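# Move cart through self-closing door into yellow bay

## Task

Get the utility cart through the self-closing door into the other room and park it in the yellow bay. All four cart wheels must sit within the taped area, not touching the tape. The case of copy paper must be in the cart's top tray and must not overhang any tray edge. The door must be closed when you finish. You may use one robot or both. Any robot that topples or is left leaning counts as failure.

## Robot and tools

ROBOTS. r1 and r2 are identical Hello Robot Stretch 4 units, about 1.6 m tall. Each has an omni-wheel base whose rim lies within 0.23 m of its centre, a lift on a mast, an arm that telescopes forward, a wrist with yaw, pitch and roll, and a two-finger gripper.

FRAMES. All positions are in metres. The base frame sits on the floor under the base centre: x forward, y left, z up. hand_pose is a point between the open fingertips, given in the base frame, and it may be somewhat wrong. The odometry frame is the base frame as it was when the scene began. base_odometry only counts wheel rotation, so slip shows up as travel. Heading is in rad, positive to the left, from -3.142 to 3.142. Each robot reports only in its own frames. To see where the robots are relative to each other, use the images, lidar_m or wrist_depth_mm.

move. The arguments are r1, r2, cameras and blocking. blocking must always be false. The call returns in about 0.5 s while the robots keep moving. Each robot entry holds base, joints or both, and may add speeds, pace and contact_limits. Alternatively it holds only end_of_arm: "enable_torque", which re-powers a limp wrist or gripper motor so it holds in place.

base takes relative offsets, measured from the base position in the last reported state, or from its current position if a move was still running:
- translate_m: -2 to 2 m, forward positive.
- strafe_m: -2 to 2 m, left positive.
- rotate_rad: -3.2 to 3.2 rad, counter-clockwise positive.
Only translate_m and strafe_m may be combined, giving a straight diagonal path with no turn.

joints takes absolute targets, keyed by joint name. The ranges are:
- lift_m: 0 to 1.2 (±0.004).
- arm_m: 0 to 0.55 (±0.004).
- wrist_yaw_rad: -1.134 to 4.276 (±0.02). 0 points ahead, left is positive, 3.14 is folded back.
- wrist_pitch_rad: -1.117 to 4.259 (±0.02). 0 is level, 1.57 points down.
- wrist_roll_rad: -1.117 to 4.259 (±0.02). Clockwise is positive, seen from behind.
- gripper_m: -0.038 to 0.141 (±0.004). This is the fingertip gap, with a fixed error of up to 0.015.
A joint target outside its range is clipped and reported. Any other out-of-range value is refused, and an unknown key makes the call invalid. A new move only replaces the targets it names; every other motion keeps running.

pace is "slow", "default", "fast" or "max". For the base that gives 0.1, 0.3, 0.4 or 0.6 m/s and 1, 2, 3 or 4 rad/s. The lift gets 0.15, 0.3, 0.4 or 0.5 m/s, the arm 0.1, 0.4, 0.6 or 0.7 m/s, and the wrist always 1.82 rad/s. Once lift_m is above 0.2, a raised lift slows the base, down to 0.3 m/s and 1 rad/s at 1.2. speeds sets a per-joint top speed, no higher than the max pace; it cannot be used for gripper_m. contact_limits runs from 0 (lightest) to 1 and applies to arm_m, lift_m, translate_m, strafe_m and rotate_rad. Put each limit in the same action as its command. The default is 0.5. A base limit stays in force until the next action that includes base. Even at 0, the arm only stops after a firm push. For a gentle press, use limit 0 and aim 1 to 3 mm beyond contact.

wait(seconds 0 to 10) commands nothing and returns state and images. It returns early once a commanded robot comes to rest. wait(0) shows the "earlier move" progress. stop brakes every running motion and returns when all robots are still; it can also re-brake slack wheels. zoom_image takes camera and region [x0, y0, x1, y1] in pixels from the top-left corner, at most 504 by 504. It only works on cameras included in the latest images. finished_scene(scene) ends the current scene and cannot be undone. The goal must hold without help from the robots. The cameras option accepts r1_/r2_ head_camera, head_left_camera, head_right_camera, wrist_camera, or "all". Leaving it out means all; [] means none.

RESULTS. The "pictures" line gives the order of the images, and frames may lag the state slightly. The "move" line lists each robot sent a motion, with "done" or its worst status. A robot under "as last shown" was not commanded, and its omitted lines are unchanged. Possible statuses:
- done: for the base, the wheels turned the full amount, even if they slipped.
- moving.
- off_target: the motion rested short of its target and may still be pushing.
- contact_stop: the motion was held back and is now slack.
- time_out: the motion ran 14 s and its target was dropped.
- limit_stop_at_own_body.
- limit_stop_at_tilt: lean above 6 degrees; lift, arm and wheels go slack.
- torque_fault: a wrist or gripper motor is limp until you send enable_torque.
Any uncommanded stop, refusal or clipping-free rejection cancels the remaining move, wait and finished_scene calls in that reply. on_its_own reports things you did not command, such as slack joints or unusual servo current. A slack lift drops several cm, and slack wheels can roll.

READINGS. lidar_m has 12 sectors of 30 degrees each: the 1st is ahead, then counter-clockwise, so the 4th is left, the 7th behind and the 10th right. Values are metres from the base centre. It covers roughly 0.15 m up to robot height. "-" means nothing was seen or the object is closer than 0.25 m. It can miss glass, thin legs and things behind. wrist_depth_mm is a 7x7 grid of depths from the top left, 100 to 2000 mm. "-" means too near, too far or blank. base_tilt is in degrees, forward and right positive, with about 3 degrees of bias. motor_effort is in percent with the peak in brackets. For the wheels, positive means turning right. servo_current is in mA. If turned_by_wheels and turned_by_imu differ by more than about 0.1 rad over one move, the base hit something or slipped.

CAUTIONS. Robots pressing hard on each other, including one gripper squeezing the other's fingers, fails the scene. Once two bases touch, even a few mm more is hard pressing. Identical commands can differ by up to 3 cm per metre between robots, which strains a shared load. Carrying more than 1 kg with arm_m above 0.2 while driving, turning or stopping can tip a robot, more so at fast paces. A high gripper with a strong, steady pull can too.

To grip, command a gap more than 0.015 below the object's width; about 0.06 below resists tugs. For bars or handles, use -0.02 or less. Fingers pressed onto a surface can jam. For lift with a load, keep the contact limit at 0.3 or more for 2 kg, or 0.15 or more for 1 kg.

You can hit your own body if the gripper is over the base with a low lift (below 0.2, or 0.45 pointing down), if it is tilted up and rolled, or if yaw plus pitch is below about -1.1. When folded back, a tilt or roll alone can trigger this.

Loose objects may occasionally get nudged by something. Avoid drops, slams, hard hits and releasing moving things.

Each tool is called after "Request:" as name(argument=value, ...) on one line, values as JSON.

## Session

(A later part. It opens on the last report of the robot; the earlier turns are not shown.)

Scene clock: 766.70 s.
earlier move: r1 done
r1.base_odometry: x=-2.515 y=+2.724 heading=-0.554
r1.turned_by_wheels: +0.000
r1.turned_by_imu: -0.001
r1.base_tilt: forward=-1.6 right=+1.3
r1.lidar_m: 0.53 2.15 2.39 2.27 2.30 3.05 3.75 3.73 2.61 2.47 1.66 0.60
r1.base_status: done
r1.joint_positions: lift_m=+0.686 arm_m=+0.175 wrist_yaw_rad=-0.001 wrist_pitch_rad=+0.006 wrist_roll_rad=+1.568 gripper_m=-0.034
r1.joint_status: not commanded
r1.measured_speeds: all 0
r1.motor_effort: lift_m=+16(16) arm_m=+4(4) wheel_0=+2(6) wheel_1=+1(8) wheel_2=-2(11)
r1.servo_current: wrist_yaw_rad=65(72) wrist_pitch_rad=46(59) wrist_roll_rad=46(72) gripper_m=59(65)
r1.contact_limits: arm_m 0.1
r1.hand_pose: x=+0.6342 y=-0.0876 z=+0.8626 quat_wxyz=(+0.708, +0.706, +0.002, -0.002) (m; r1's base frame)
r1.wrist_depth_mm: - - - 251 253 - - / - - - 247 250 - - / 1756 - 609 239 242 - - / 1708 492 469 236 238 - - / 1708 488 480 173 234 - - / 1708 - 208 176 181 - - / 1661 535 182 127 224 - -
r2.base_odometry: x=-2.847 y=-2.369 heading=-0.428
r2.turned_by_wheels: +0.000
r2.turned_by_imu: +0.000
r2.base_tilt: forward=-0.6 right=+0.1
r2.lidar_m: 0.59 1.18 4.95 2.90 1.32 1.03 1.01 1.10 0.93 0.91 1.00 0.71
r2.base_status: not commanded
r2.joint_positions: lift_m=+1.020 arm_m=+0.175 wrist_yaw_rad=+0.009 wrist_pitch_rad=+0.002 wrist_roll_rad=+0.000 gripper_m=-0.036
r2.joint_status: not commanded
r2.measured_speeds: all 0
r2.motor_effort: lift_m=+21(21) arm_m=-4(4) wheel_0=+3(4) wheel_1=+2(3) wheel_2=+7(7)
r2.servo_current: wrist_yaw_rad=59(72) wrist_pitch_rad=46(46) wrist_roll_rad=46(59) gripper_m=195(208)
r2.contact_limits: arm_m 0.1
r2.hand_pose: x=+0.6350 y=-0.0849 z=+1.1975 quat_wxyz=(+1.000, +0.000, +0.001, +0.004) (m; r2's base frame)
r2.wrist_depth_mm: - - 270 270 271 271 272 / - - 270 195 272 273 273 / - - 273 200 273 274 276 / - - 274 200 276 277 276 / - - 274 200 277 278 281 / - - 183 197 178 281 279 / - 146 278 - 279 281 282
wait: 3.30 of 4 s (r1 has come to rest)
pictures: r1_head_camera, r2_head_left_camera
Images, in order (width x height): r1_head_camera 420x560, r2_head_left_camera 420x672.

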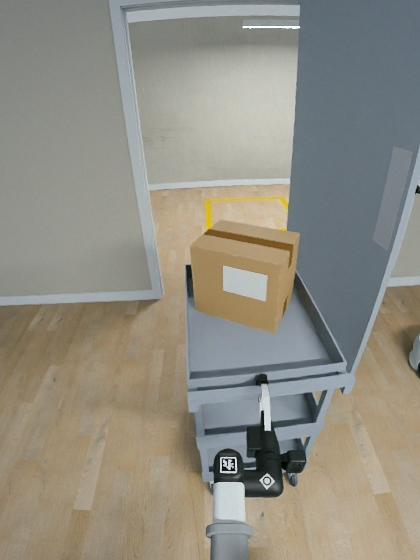

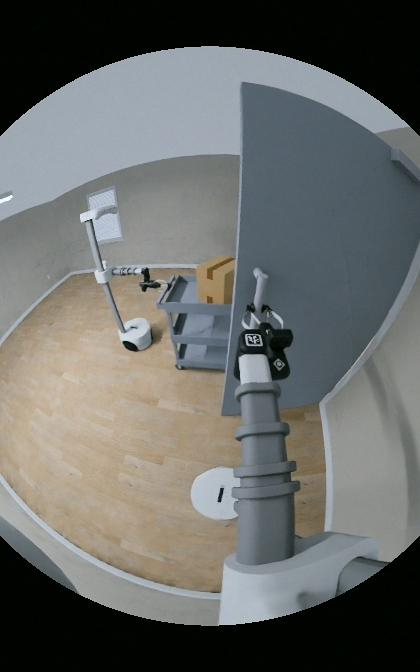

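Request:
move(blocking=false, r1={"base":{"translate_m":0.25,"strafe_m":0.05},"pace":"slow"}, cameras=[])

Request:
wait(seconds=4, cameras=["r1_head_camera","r1_wrist_camera"])

Scene clock: 773.73 s.
move: r1 moving
r1.base_odometry: x=-2.503 y=+2.719 heading=-0.554
r1.turned_by_wheels: +0.000
r1.turned_by_imu: +0.000
r1.base_tilt: forward=-1.5 right=+1.3
r1.lidar_m: 0.54 2.14 2.40 2.26 2.33 3.03 3.77 3.73 2.64 2.48 1.66 0.61
r1.base_status: translate_m moving; strafe_m moving
r1.joint_positions: lift_m=+0.686 arm_m=+0.175 wrist_yaw_rad=-0.001 wrist_pitch_rad=+0.006 wrist_roll_rad=+1.568 gripper_m=-0.034
r1.joint_status: not commanded
r1.measured_speeds: translate_m=+0.049 strafe_m=+0.009 rotate_rad=+0.001 lift_m=+0.000 arm_m=+0.000 wrist_yaw_rad=+0.000 wrist_pitch_rad=+0.000 wrist_roll_rad=+0.000
r1.motor_effort: lift_m=+16(16) arm_m=+4(4) wheel_0=+2(4) wheel_1=+7(7) wheel_2=-10(10)
r1.servo_current: wrist_yaw_rad=52(59) wrist_pitch_rad=39(52) wrist_roll_rad=46(52) gripper_m=59(59)
r1.contact_limits: arm_m 0.1
r1.hand_pose: x=+0.6342 y=-0.0876 z=+0.8626 quat_wxyz=(+0.708, +0.706, +0.002, -0.002) (m; r1's base frame)
r1.wrist_depth_mm: - - - 253 254 - - / - - - 246 248 - - / 1756 - 621 240 241 - - / 1708 496 466 235 238 - - / 1661 488 480 173 233 - - / - - 187 175 181 - - / 1661 535 554 127 224 - -
r2: as last shown
r2.base_tilt: forward=-0.7 right=+0.1
r2.lidar_m: 0.61 1.17 4.96 2.89 1.33 1.02 1.00 1.11 0.93 0.91 0.98 0.72
r2.motor_effort: lift_m=+21(21) arm_m=-3(4) wheel_0=+3(4) wheel_1=+3(3) wheel_2=+7(7)
r2.servo_current: wrist_yaw_rad=46(65) wrist_pitch_rad=39(46) wrist_roll_rad=39(59) gripper_m=189(202)
r2.contact_limits: arm_m 0.1
r2.wrist_depth_mm: - - 268 270 271 272 272 / - - 271 195 273 273 273 / - - 271 200 274 274 276 / - - 274 200 274 277 278 / - - 276 201 278 279 279 / - 1160 182 196 178 281 279 / - 138 278 - 281 281 281
pictures: none
No camera images: "cameras" was empty.

Scene clock: 777.03 s.
earlier move: r1 done
r1.base_odometry: x=-2.276 y=+2.635 heading=-0.554
r1.turned_by_wheels: +0.000
r1.turned_by_imu: -0.001
r1.base_tilt: forward=-1.6 right=+1.3
r1.lidar_m: 0.53 1.91 2.36 2.22 2.29 3.00 4.04 3.77 2.66 2.51 1.43 0.60
r1.base_status: done
r1.joint_positions: lift_m=+0.686 arm_m=+0.175 wrist_yaw_rad=-0.001 wrist_pitch_rad=+0.006 wrist_roll_rad=+1.568 gripper_m=-0.034
r1.joint_status: not commanded
r1.measured_speeds: all 0
r1.motor_effort: lift_m=+16(16) arm_m=+4(4) wheel_0=+1(4) wheel_1=+2(7) wheel_2=-3(10)
r1.servo_current: wrist_yaw_rad=59(72) wrist_pitch_rad=46(59) wrist_roll_rad=52(65) gripper_m=59(65)
r1.contact_limits: arm_m 0.1
r1.hand_pose: x=+0.6342 y=-0.0876 z=+0.8626 quat_wxyz=(+0.708, +0.706, +0.002, -0.002) (m; r1's base frame)
r1.wrist_depth_mm: - - - 252 254 - - / - - - 247 248 - - / - - - 241 244 - - / - 500 466 236 237 - - / - 488 484 174 233 - - / - - 187 176 181 - - / - 559 554 127 224 - -
r2.base_odometry: x=-2.847 y=-2.369 heading=-0.428
r2.turned_by_wheels: +0.000
r2.turned_by_imu: +0.000
r2.base_tilt: forward=-0.6 right=+0.1
r2.lidar_m: 0.61 1.41 4.97 2.92 1.33 1.02 0.99 1.10 0.94 0.90 0.99 0.72
r2.base_status: not commanded
r2.joint_positions: lift_m=+1.020 arm_m=+0.175 wrist_yaw_rad=+0.009 wrist_pitch_rad=+0.002 wrist_roll_rad=+0.000 gripper_m=-0.036
r2.joint_status: not commanded
r2.measured_speeds: all 0
r2.motor_effort: lift_m=+21(21) arm_m=-3(4) wheel_0=+3(4) wheel_1=+3(3) wheel_2=+7(7)
r2.servo_current: wrist_yaw_rad=65(72) wrist_pitch_rad=33(52) wrist_roll_rad=52(65) gripper_m=195(202)
r2.contact_limits: arm_m 0.1
r2.hand_pose: x=+0.6350 y=-0.0849 z=+1.1975 quat_wxyz=(+1.000, +0.000, +0.001, +0.004) (m; r2's base frame)
r2.wrist_depth_mm: - - 270 270 272 272 272 / - - 271 196 272 273 274 / - - 273 200 273 274 276 / - - 273 200 276 277 278 / 1255 - 277 201 277 278 278 / - 1182 183 196 179 278 281 / - - 278 - 281 282 282
wait: 3.30 of 4 s (r1 has come to rest)
pictures: r1_head_camera, r1_wrist_camera
Images, in order (width x height): r1_head_camera 420x560, r1_wrist_camera 616x392.

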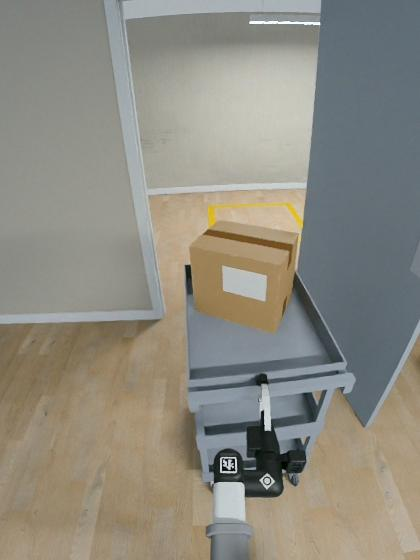

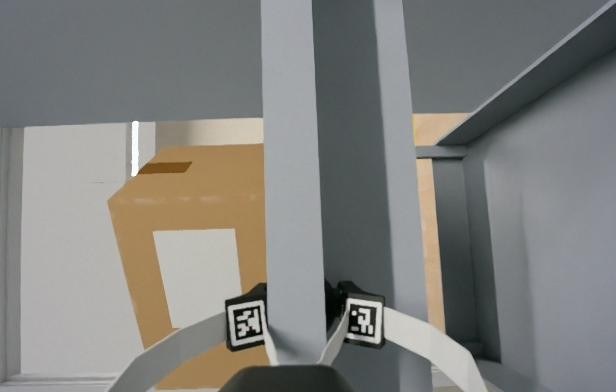

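Request:
move(blocking=false, r1={"base":{"translate_m":0.22,"strafe_m":0.06},"pace":"slow"}, cameras=[])

Request:
wait(seconds=4, cameras=["r1_head_camera","r1_head_left_camera"])

Scene clock: 788.13 s.
move: r1 moving
r1.base_odometry: x=-2.264 y=+2.631 heading=-0.554
r1.turned_by_wheels: +0.000
r1.turned_by_imu: -0.001
r1.base_tilt: forward=-1.6 right=+1.3
r1.lidar_m: 0.53 1.89 2.35 2.22 2.27 3.01 4.03 3.78 2.66 2.51 1.39 0.62
r1.base_status: translate_m moving; strafe_m moving
r1.joint_positions: lift_m=+0.686 arm_m=+0.175 wrist_yaw_rad=-0.001 wrist_pitch_rad=+0.006 wrist_roll_rad=+1.568 gripper_m=-0.034
r1.joint_status: not commanded
r1.measured_speeds: translate_m=+0.049 strafe_m=+0.013 rotate_rad=+0.002 lift_m=+0.000 arm_m=+0.000 wrist_yaw_rad=+0.000 wrist_pitch_rad=+0.000 wrist_roll_rad=+0.000
r1.motor_effort: lift_m=+16(16) arm_m=+4(4) wheel_0=+2(3) wheel_1=+7(7) wheel_2=-9(9)
r1.servo_current: wrist_yaw_rad=52(65) wrist_pitch_rad=46(52) wrist_roll_rad=52(65) gripper_m=65(65)
r1.contact_limits: arm_m 0.1
r1.hand_pose: x=+0.6342 y=-0.0876 z=+0.8626 quat_wxyz=(+0.708, +0.706, +0.002, -0.002) (m; r1's base frame)
r1.wrist_depth_mm: - - - 253 254 - - / - - - 248 249 - - / - - - 242 243 - - / - 496 469 236 238 - - / - 488 484 174 234 - - / - - 187 176 180 - - / - 559 544 127 224 - -
r2: as last shown
r2.base_tilt: forward=-0.6 right=+0.0
r2.lidar_m: 0.57 1.44 4.97 2.94 1.33 1.01 1.01 1.12 0.93 0.91 0.98 0.73
r2.motor_effort: lift_m=+21(21) arm_m=-4(4) wheel_0=+3(4) wheel_1=+2(3) wheel_2=+7(7)
r2.servo_current: wrist_yaw_rad=72(72) wrist_pitch_rad=39(52) wrist_roll_rad=46(52) gripper_m=195(202)
r2.contact_limits: arm_m 0.1
r2.wrist_depth_mm: - - 270 270 271 271 272 / - - 270 195 272 273 274 / - - 272 201 274 274 276 / - - 274 200 276 276 277 / 1255 - 276 200 277 277 279 / - 1138 182 196 178 281 281 / - - 279 - 282 281 283
pictures: none
No camera images: "cameras" was empty.

Scene clock: 791.17 s.
earlier move: r1 done
r1.base_odometry: x=-2.058 y=+2.570 heading=-0.554
r1.turned_by_wheels: +0.000
r1.turned_by_imu: +0.000
r1.base_tilt: forward=-1.6 right=+1.2
r1.lidar_m: 0.55 1.64 2.23 2.16 2.22 2.96 - 3.82 2.70 2.55 1.05 0.59
r1.base_status: done
r1.joint_positions: lift_m=+0.686 arm_m=+0.175 wrist_yaw_rad=-0.001 wrist_pitch_rad=+0.006 wrist_roll_rad=+1.568 gripper_m=-0.034
r1.joint_status: not commanded
r1.measured_speeds: all 0
r1.motor_effort: lift_m=+16(16) arm_m=+4(4) wheel_0=+1(4) wheel_1=+2(7) wheel_2=-3(10)
r1.servo_current: wrist_yaw_rad=46(72) wrist_pitch_rad=52(52) wrist_roll_rad=33(65) gripper_m=59(65)
r1.contact_limits: arm_m 0.1
r1.hand_pose: x=+0.6342 y=-0.0876 z=+0.8626 quat_wxyz=(+0.708, +0.706, +0.002, -0.002) (m; r1's base frame)
r1.wrist_depth_mm: - - - 249 249 - - / - - - 244 246 1808 - / - - 647 238 241 - - / - 480 469 234 236 - - / - 492 480 173 234 - - / - - 207 176 180 - - / - 574 182 - 224 - -
r2.base_odometry: x=-2.847 y=-2.369 heading=-0.428
r2.turned_by_wheels: +0.000
r2.turned_by_imu: +0.000
r2.base_tilt: forward=-0.6 right=+0.0
r2.lidar_m: 0.60 1.50 4.97 2.91 1.32 1.04 1.01 1.11 0.93 0.92 1.00 0.72
r2.base_status: not commanded
r2.joint_positions: lift_m=+1.020 arm_m=+0.175 wrist_yaw_rad=+0.009 wrist_pitch_rad=+0.002 wrist_roll_rad=+0.000 gripper_m=-0.036
r2.joint_status: not commanded
r2.measured_speeds: all 0
r2.motor_effort: lift_m=+21(21) arm_m=-4(4) wheel_0=+3(4) wheel_1=+2(3) wheel_2=+7(7)
r2.servo_current: wrist_yaw_rad=59(72) wrist_pitch_rad=33(52) wrist_roll_rad=33(52) gripper_m=202(208)
r2.contact_limits: arm_m 0.1
r2.hand_pose: x=+0.6350 y=-0.0849 z=+1.1975 quat_wxyz=(+1.000, +0.000, +0.001, +0.004) (m; r2's base frame)
r2.wrist_depth_mm: - - 270 270 271 271 273 / - - 271 195 272 272 273 / - - 272 200 273 273 276 / - - 274 200 276 274 277 / - - 274 200 278 277 279 / - 1138 182 197 178 279 281 / - 1138 279 - 281 281 283
wait: 3.03 of 4 s (r1 has come to rest)
pictures: r1_head_camera, r1_head_left_camera
Images, in order (width x height): r1_head_camera 420x560, r1_head_left_camera 420x672.

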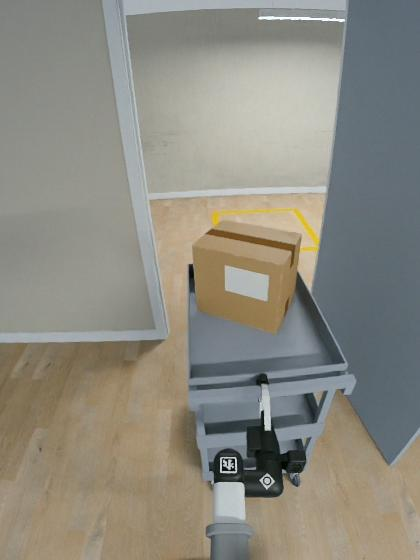

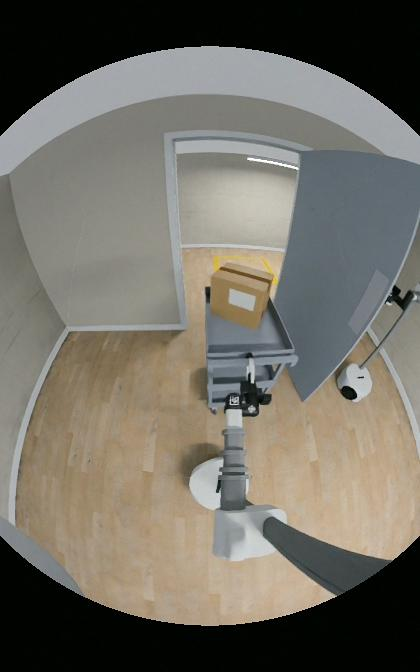

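Request:
move(blocking=false, r1={"base":{"translate_m":0.2,"strafe_m":0.09},"pace":"slow"}, cameras=[])

Request:
wait(seconds=4, cameras=["r1_head_camera","r1_head_left_camera"])

Scene clock: 796.90 s.
move: r1 moving
r1.base_odometry: x=-2.044 y=+2.569 heading=-0.554
r1.turned_by_wheels: +0.000
r1.turned_by_imu: -0.001
r1.base_tilt: forward=-1.6 right=+1.3
r1.lidar_m: 0.55 1.65 2.20 2.17 2.22 2.95 - 3.84 2.70 2.56 1.03 0.59
r1.base_status: translate_m moving; strafe_m moving
r1.joint_positions: lift_m=+0.686 arm_m=+0.175 wrist_yaw_rad=-0.001 wrist_pitch_rad=+0.006 wrist_roll_rad=+1.568 gripper_m=-0.034
r1.joint_status: not commanded
r1.measured_speeds: translate_m=+0.049 strafe_m=+0.022 rotate_rad=-0.001 lift_m=+0.000 arm_m=+0.000 wrist_yaw_rad=-0.001 wrist_pitch_rad=+0.000 wrist_roll_rad=+0.000
r1.motor_effort: lift_m=+16(16) arm_m=+4(4) wheel_0=+0(3) wheel_1=+4(7) wheel_2=-10(10)
r1.servo_current: wrist_yaw_rad=52(59) wrist_pitch_rad=39(52) wrist_roll_rad=65(65) gripper_m=59(65)
r1.contact_limits: arm_m 0.1
r1.hand_pose: x=+0.6342 y=-0.0877 z=+0.8626 quat_wxyz=(+0.708, +0.706, +0.002, -0.003) (m; r1's base frame)
r1.wrist_depth_mm: - - - 249 252 - - / - - - 245 246 1808 - / - - 661 239 241 - - / - 480 473 236 236 - - / - 492 488 173 233 - - / - - 206 176 180 - - / - 569 182 127 224 - -
r2: as last shown
r2.base_tilt: forward=-0.6 right=+0.1
r2.lidar_m: 0.58 1.49 4.98 2.90 1.32 1.03 1.01 1.09 0.92 0.90 0.98 0.69
r2.motor_effort: lift_m=+21(21) arm_m=-4(4) wheel_0=+3(4) wheel_1=+3(3) wheel_2=+7(7)
r2.servo_current: wrist_yaw_rad=52(65) wrist_pitch_rad=52(52) wrist_roll_rad=46(52) gripper_m=195(202)
r2.contact_limits: arm_m 0.1
r2.wrist_depth_mm: - - 268 268 270 272 272 / - - 271 196 272 272 274 / - - 272 201 273 274 276 / - - 273 199 276 276 277 / - - 276 200 277 279 278 / - 1138 183 196 179 279 281 / - 159 278 - 281 281 282
pictures: none
No camera images: "cameras" was empty.

Scene clock: 799.80 s.
earlier move: r1 done
r1.base_odometry: x=-1.840 y=+2.542 heading=-0.554
r1.turned_by_wheels: +0.000
r1.turned_by_imu: +0.000
r1.base_tilt: forward=-1.6 right=+1.3
r1.lidar_m: 0.55 1.45 1.93 2.08 2.13 2.85 - 3.99 2.79 1.64 1.00 0.58
r1.base_status: done
r1.joint_positions: lift_m=+0.686 arm_m=+0.175 wrist_yaw_rad=-0.001 wrist_pitch_rad=+0.006 wrist_roll_rad=+1.568 gripper_m=-0.034
r1.joint_status: not commanded
r1.measured_speeds: all 0
r1.motor_effort: lift_m=+16(16) arm_m=+4(4) wheel_0=+0(4) wheel_1=+2(7) wheel_2=-3(11)
r1.servo_current: wrist_yaw_rad=59(72) wrist_pitch_rad=52(59) wrist_roll_rad=46(65) gripper_m=65(65)
r1.contact_limits: arm_m 0.1
r1.hand_pose: x=+0.6341 y=-0.0878 z=+0.8626 quat_wxyz=(+0.708, +0.706, +0.002, -0.003) (m; r1's base frame)
r1.wrist_depth_mm: - - - 236 237 1708 - / - - - 235 236 1808 - / - - 539 233 233 - - / - 459 462 171 234 - - / - 512 500 170 231 - - / - - 206 177 180 - - / - - 182 - 228 - -
r2.base_odometry: x=-2.847 y=-2.369 heading=-0.428
r2.turned_by_wheels: +0.000
r2.turned_by_imu: +0.000
r2.base_tilt: forward=-0.6 right=+0.1
r2.lidar_m: 0.59 1.54 4.94 2.89 1.35 1.03 1.01 1.08 0.91 0.93 0.98 0.72
r2.base_status: not commanded
r2.joint_positions: lift_m=+1.020 arm_m=+0.175 wrist_yaw_rad=+0.009 wrist_pitch_rad=+0.002 wrist_roll_rad=+0.000 gripper_m=-0.036
r2.joint_status: not commanded
r2.measured_speeds: all 0
r2.motor_effort: lift_m=+21(21) arm_m=-4(4) wheel_0=+3(4) wheel_1=+3(3) wheel_2=+6(7)
r2.servo_current: wrist_yaw_rad=72(72) wrist_pitch_rad=33(52) wrist_roll_rad=52(59) gripper_m=195(208)
r2.contact_limits: arm_m 0.1
r2.hand_pose: x=+0.6350 y=-0.0849 z=+1.1975 quat_wxyz=(+1.000, +0.000, +0.001, +0.004) (m; r2's base frame)
r2.wrist_depth_mm: - - 268 271 270 272 273 / - - 272 195 273 272 273 / - - 273 200 273 273 274 / - - 273 200 274 276 277 / - - 276 200 278 278 279 / - - 183 197 178 279 279 / - 1229 278 - 281 281 282
wait: 2.90 of 4 s (r1 has come to rest)
pictures: r1_head_camera, r1_head_left_camera
Images, in order (width x height): r1_head_camera 420x560, r1_head_left_camera 420x672.

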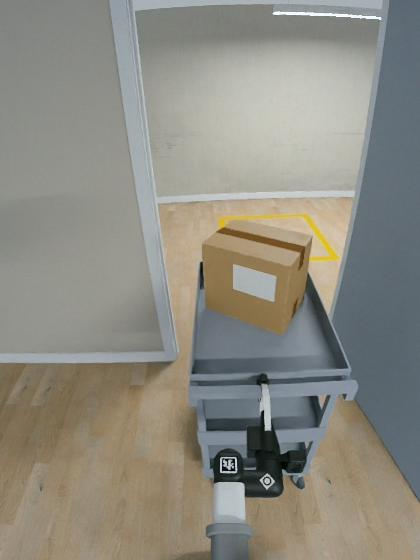

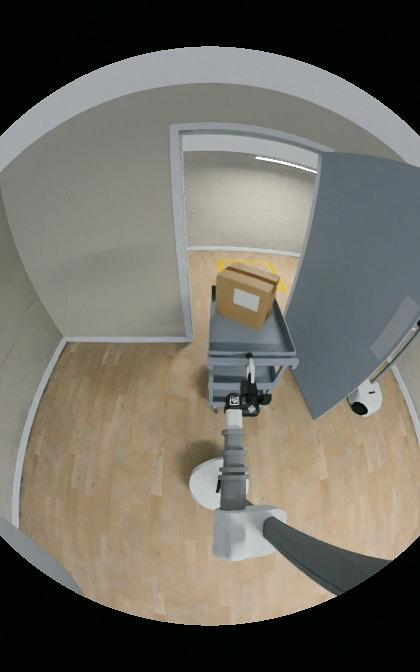

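Request:
move(blocking=false, r1={"base":{"translate_m":0.22,"strafe_m":0.0},"pace":"slow"}, cameras=[])

Request:
wait(seconds=4, cameras=["r1_head_camera","r1_head_left_camera"])

Scene clock: 805.47 s.
move: r1 moving
r1.base_odometry: x=-1.830 y=+2.535 heading=-0.553
r1.turned_by_wheels: +0.000
r1.turned_by_imu: +0.000
r1.base_tilt: forward=-1.6 right=+1.3
r1.lidar_m: 0.55 1.47 1.95 2.09 2.15 2.84 - 3.96 2.78 1.58 0.98 0.57
r1.base_status: translate_m moving; strafe_m moving
r1.joint_positions: lift_m=+0.686 arm_m=+0.175 wrist_yaw_rad=-0.001 wrist_pitch_rad=+0.006 wrist_roll_rad=+1.568 gripper_m=-0.034
r1.joint_status: not commanded
r1.measured_speeds: translate_m=+0.049 strafe_m=+0.000 rotate_rad=+0.004 lift_m=+0.000 arm_m=+0.000 wrist_yaw_rad=+0.000 wrist_pitch_rad=+0.000 wrist_roll_rad=+0.000
r1.motor_effort: lift_m=+16(16) arm_m=+4(4) wheel_0=+7(8) wheel_1=+5(6) wheel_2=-7(9)
r1.servo_current: wrist_yaw_rad=52(72) wrist_pitch_rad=52(52) wrist_roll_rad=59(59) gripper_m=59(65)
r1.contact_limits: arm_m 0.1
r1.hand_pose: x=+0.6341 y=-0.0878 z=+0.8626 quat_wxyz=(+0.708, +0.706, +0.002, -0.003) (m; r1's base frame)
r1.wrist_depth_mm: - - - 236 236 1661 - / - - - 235 235 1756 - / - - 549 232 233 - - / - 462 462 171 233 - - / - 508 496 170 231 - - / - - 208 175 181 - - / - - 179 - 228 - -
r2: as last shown
r2.base_tilt: forward=-0.7 right=+0.0
r2.lidar_m: 0.60 1.54 4.96 2.92 1.35 1.03 0.99 1.09 0.93 0.90 1.00 0.71
r2.motor_effort: lift_m=+21(21) arm_m=-3(4) wheel_0=+3(4) wheel_1=+2(3) wheel_2=+7(7)
r2.servo_current: wrist_yaw_rad=65(65) wrist_pitch_rad=39(46) wrist_roll_rad=46(52) gripper_m=195(202)
r2.contact_limits: arm_m 0.1
r2.wrist_depth_mm: - - 268 271 271 272 272 / - - 271 196 272 273 273 / - - 272 200 274 274 274 / - - 273 199 276 277 278 / - - 276 201 277 279 279 / - - 182 198 178 281 279 / - 1182 278 - 279 281 283
pictures: none
No camera images: "cameras" was empty.

Scene clock: 808.43 s.
earlier move: r1 done
r1.base_odometry: x=-1.653 y=+2.426 heading=-0.553
r1.turned_by_wheels: +0.000
r1.turned_by_imu: +0.001
r1.base_tilt: forward=-1.5 right=+1.3
r1.lidar_m: 0.55 1.23 1.65 2.11 2.17 2.88 - 3.96 2.79 1.29 0.91 0.60
r1.base_status: done
r1.joint_positions: lift_m=+0.686 arm_m=+0.175 wrist_yaw_rad=+0.000 wrist_pitch_rad=+0.006 wrist_roll_rad=+1.568 gripper_m=-0.034
r1.joint_status: not commanded
r1.measured_speeds: all 0
r1.motor_effort: lift_m=+16(16) arm_m=+4(4) wheel_0=+7(9) wheel_1=+3(8) wheel_2=+0(9)
r1.servo_current: wrist_yaw_rad=46(72) wrist_pitch_rad=46(59) wrist_roll_rad=33(72) gripper_m=59(65)
r1.contact_limits: arm_m 0.1
r1.hand_pose: x=+0.6343 y=-0.0875 z=+0.8626 quat_wxyz=(+0.708, +0.706, +0.002, -0.002) (m; r1's base frame)
r1.wrist_depth_mm: - - - 236 236 1661 1255 / - - - 234 236 1808 - / - - 549 232 233 - - / - 462 462 230 233 - - / - 512 496 170 231 - - / - - 212 176 183 - - / - - 179 - 229 - -
r2.base_odometry: x=-2.847 y=-2.369 heading=-0.428
r2.turned_by_wheels: +0.000
r2.turned_by_imu: +0.000
r2.base_tilt: forward=-0.6 right=+0.1
r2.lidar_m: 0.60 4.03 4.97 2.86 1.36 1.04 1.01 1.08 0.94 0.90 0.99 0.73
r2.base_status: not commanded
r2.joint_positions: lift_m=+1.020 arm_m=+0.175 wrist_yaw_rad=+0.009 wrist_pitch_rad=+0.002 wrist_roll_rad=+0.000 gripper_m=-0.036
r2.joint_status: not commanded
r2.measured_speeds: all 0
r2.motor_effort: lift_m=+21(21) arm_m=-4(4) wheel_0=+3(4) wheel_1=+3(3) wheel_2=+7(7)
r2.servo_current: wrist_yaw_rad=59(78) wrist_pitch_rad=39(46) wrist_roll_rad=52(59) gripper_m=202(208)
r2.contact_limits: arm_m 0.1
r2.hand_pose: x=+0.6350 y=-0.0849 z=+1.1975 quat_wxyz=(+1.000, +0.000, +0.001, +0.004) (m; r2's base frame)
r2.wrist_depth_mm: - - 268 270 271 272 272 / - - 271 196 273 273 273 / - - 271 200 274 274 274 / - - 274 199 274 276 277 / - - 276 201 277 277 279 / - - 182 196 178 278 281 / - - 278 - 279 281 282
wait: 2.97 of 4 s (r1 has come to rest)
pictures: r1_head_camera, r1_head_left_camera
Images, in order (width x height): r1_head_camera 420x560, r1_head_left_camera 420x672.

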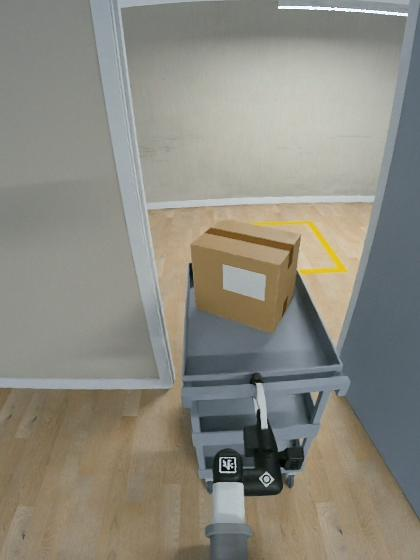

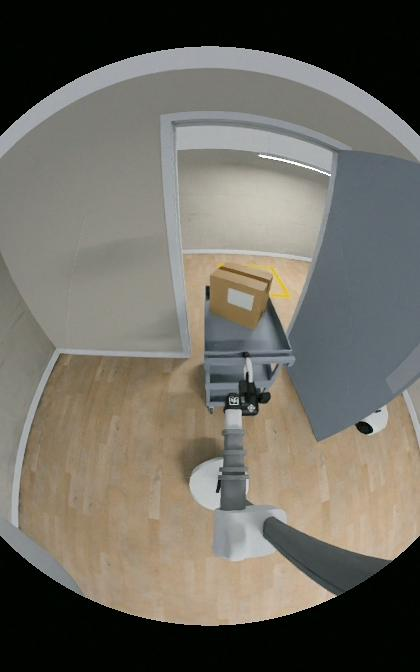

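Request:
move(r1={"base":{"translate_m":0.22,"strafe_m":-0.02},"pace":"slow"}, blocking=false, cameras=[])

Request:
wait(seconds=4, cameras=["r1_head_camera","r1_head_left_camera","r1_head_right_camera","r1_wrist_camera"])

Scene clock: 853.77 s.
move: r1 moving
r1.base_odometry: x=-1.643 y=+2.419 heading=-0.552
r1.turned_by_wheels: +0.001
r1.turned_by_imu: +0.001
r1.base_tilt: forward=-1.6 right=+1.3
r1.lidar_m: 0.56 1.22 1.65 2.10 2.17 2.88 - 3.92 2.76 1.28 0.89 0.61
r1.base_status: translate_m moving; strafe_m moving
r1.joint_positions: lift_m=+0.686 arm_m=+0.175 wrist_yaw_rad=+0.000 wrist_pitch_rad=+0.006 wrist_roll_rad=+1.568 gripper_m=-0.034
r1.joint_status: not commanded
r1.measured_speeds: translate_m=+0.050 strafe_m=-0.005 rotate_rad=+0.000 lift_m=+0.000 arm_m=+0.000 wrist_yaw_rad=+0.000 wrist_pitch_rad=+0.000 wrist_roll_rad=+0.000
r1.motor_effort: lift_m=+16(16) arm_m=+4(4) wheel_0=+9(10) wheel_1=+6(7) wheel_2=-5(7)
r1.servo_current: wrist_yaw_rad=46(52) wrist_pitch_rad=52(52) wrist_roll_rad=52(72) gripper_m=65(65)
r1.contact_limits: arm_m 0.1
r1.hand_pose: x=+0.6343 y=-0.0875 z=+0.8626 quat_wxyz=(+0.708, +0.706, +0.002, -0.002) (m; r1's base frame)
r1.wrist_depth_mm: - - - 236 237 1661 1229 / - - - 235 236 1863 - / - - 559 233 233 - - / - 462 459 230 232 - - / - 512 500 170 231 - - / - - 213 176 182 - - / - - 179 - 227 138 -
r2: as last shown
r2.base_tilt: forward=-0.7 right=+0.1
r2.lidar_m: 0.62 4.05 4.98 2.90 1.30 1.03 1.01 1.09 0.91 0.90 0.99 0.74
r2.motor_effort: lift_m=+21(21) arm_m=-3(4) wheel_0=+3(4) wheel_1=+3(3) wheel_2=+7(7)
r2.servo_current: wrist_yaw_rad=46(65) wrist_pitch_rad=46(46) wrist_roll_rad=46(59) gripper_m=202(202)
r2.contact_limits: arm_m 0.1
r2.wrist_depth_mm: - - 268 271 272 273 272 / - - 271 196 273 273 273 / - - 272 201 276 274 274 / - - 274 199 276 276 278 / - - 274 201 278 278 278 / - - 183 196 179 279 281 / - - 278 - 281 281 283
pictures: none
No camera images: "cameras" was empty.

Scene clock: 856.77 s.
earlier move: r1 done
r1.base_odometry: x=-1.477 y=+2.294 heading=-0.552
r1.turned_by_wheels: +0.000
r1.turned_by_imu: +0.000
r1.base_tilt: forward=-1.6 right=+1.3
r1.lidar_m: 0.53 1.04 1.38 2.14 2.20 2.92 - 3.89 2.73 0.83 0.82 0.61
r1.base_status: done
r1.joint_positions: lift_m=+0.686 arm_m=+0.175 wrist_yaw_rad=+0.000 wrist_pitch_rad=+0.006 wrist_roll_rad=+1.568 gripper_m=-0.034
r1.joint_status: not commanded
r1.measured_speeds: all 0
r1.motor_effort: lift_m=+16(16) arm_m=+4(4) wheel_0=+5(12) wheel_1=+3(7) wheel_2=-1(7)
r1.servo_current: wrist_yaw_rad=65(72) wrist_pitch_rad=46(59) wrist_roll_rad=39(72) gripper_m=59(65)
r1.contact_limits: arm_m 0.1
r1.hand_pose: x=+0.6343 y=-0.0874 z=+0.8626 quat_wxyz=(+0.708, +0.706, +0.002, -0.002) (m; r1's base frame)
r1.wrist_depth_mm: - - - 253 256 1661 1205 / - - - 249 249 1661 - / - - - 241 243 - - / - 517 473 236 237 - - / - 484 477 174 234 - - / - - 210 177 183 - - / - 564 183 127 224 - -
r2.base_odometry: x=-2.847 y=-2.369 heading=-0.428
r2.turned_by_wheels: +0.000
r2.turned_by_imu: +0.000
r2.base_tilt: forward=-0.6 right=+0.1
r2.lidar_m: 0.62 4.02 4.97 2.90 1.32 1.01 0.99 1.09 0.94 0.91 1.00 0.74
r2.base_status: not commanded
r2.joint_positions: lift_m=+1.020 arm_m=+0.175 wrist_yaw_rad=+0.009 wrist_pitch_rad=+0.002 wrist_roll_rad=+0.000 gripper_m=-0.036
r2.joint_status: not commanded
r2.measured_speeds: all 0
r2.motor_effort: lift_m=+21(21) arm_m=-3(4) wheel_0=+3(4) wheel_1=+2(3) wheel_2=+7(7)
r2.servo_current: wrist_yaw_rad=72(78) wrist_pitch_rad=39(46) wrist_roll_rad=52(65) gripper_m=195(208)
r2.contact_limits: arm_m 0.1
r2.hand_pose: x=+0.6350 y=-0.0849 z=+1.1975 quat_wxyz=(+1.000, +0.000, +0.001, +0.004) (m; r2's base frame)
r2.wrist_depth_mm: - - 268 268 270 272 272 / - - 271 196 272 273 273 / - - 273 200 274 274 274 / - - 274 200 277 277 277 / - - 276 201 277 278 279 / - - 182 196 178 278 281 / - - 278 - 279 281 283
wait: 3.00 of 4 s (r1 has come to rest)
pictures: r1_head_camera, r1_head_left_camera, r1_head_right_camera, r1_wrist_camera
Images, in order (width x height): r1_head_camera 420x560, r1_head_left_camera 420x672, r1_head_right_camera 420x672, r1_wrist_camera 616x392.

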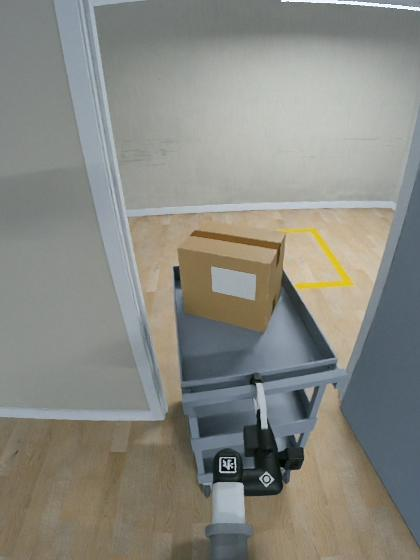

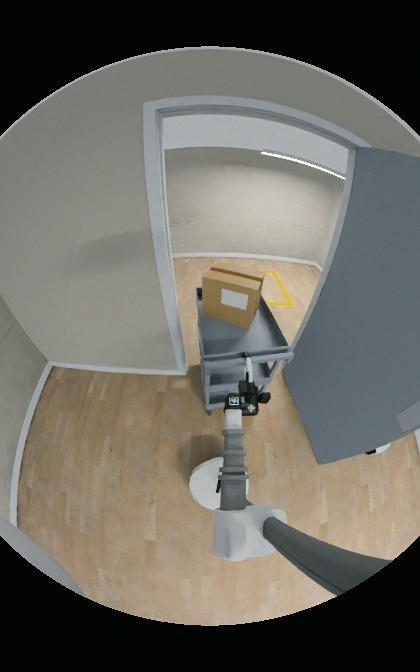

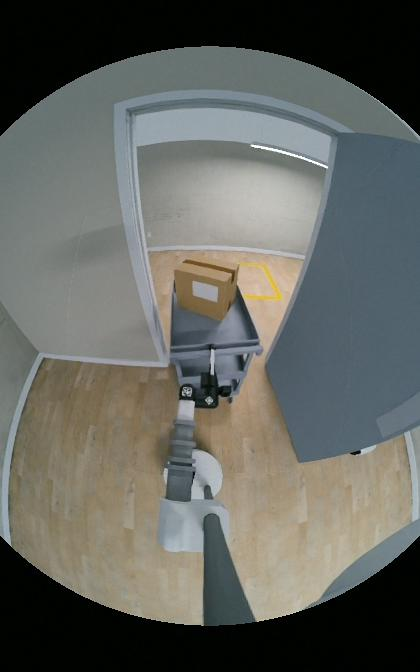

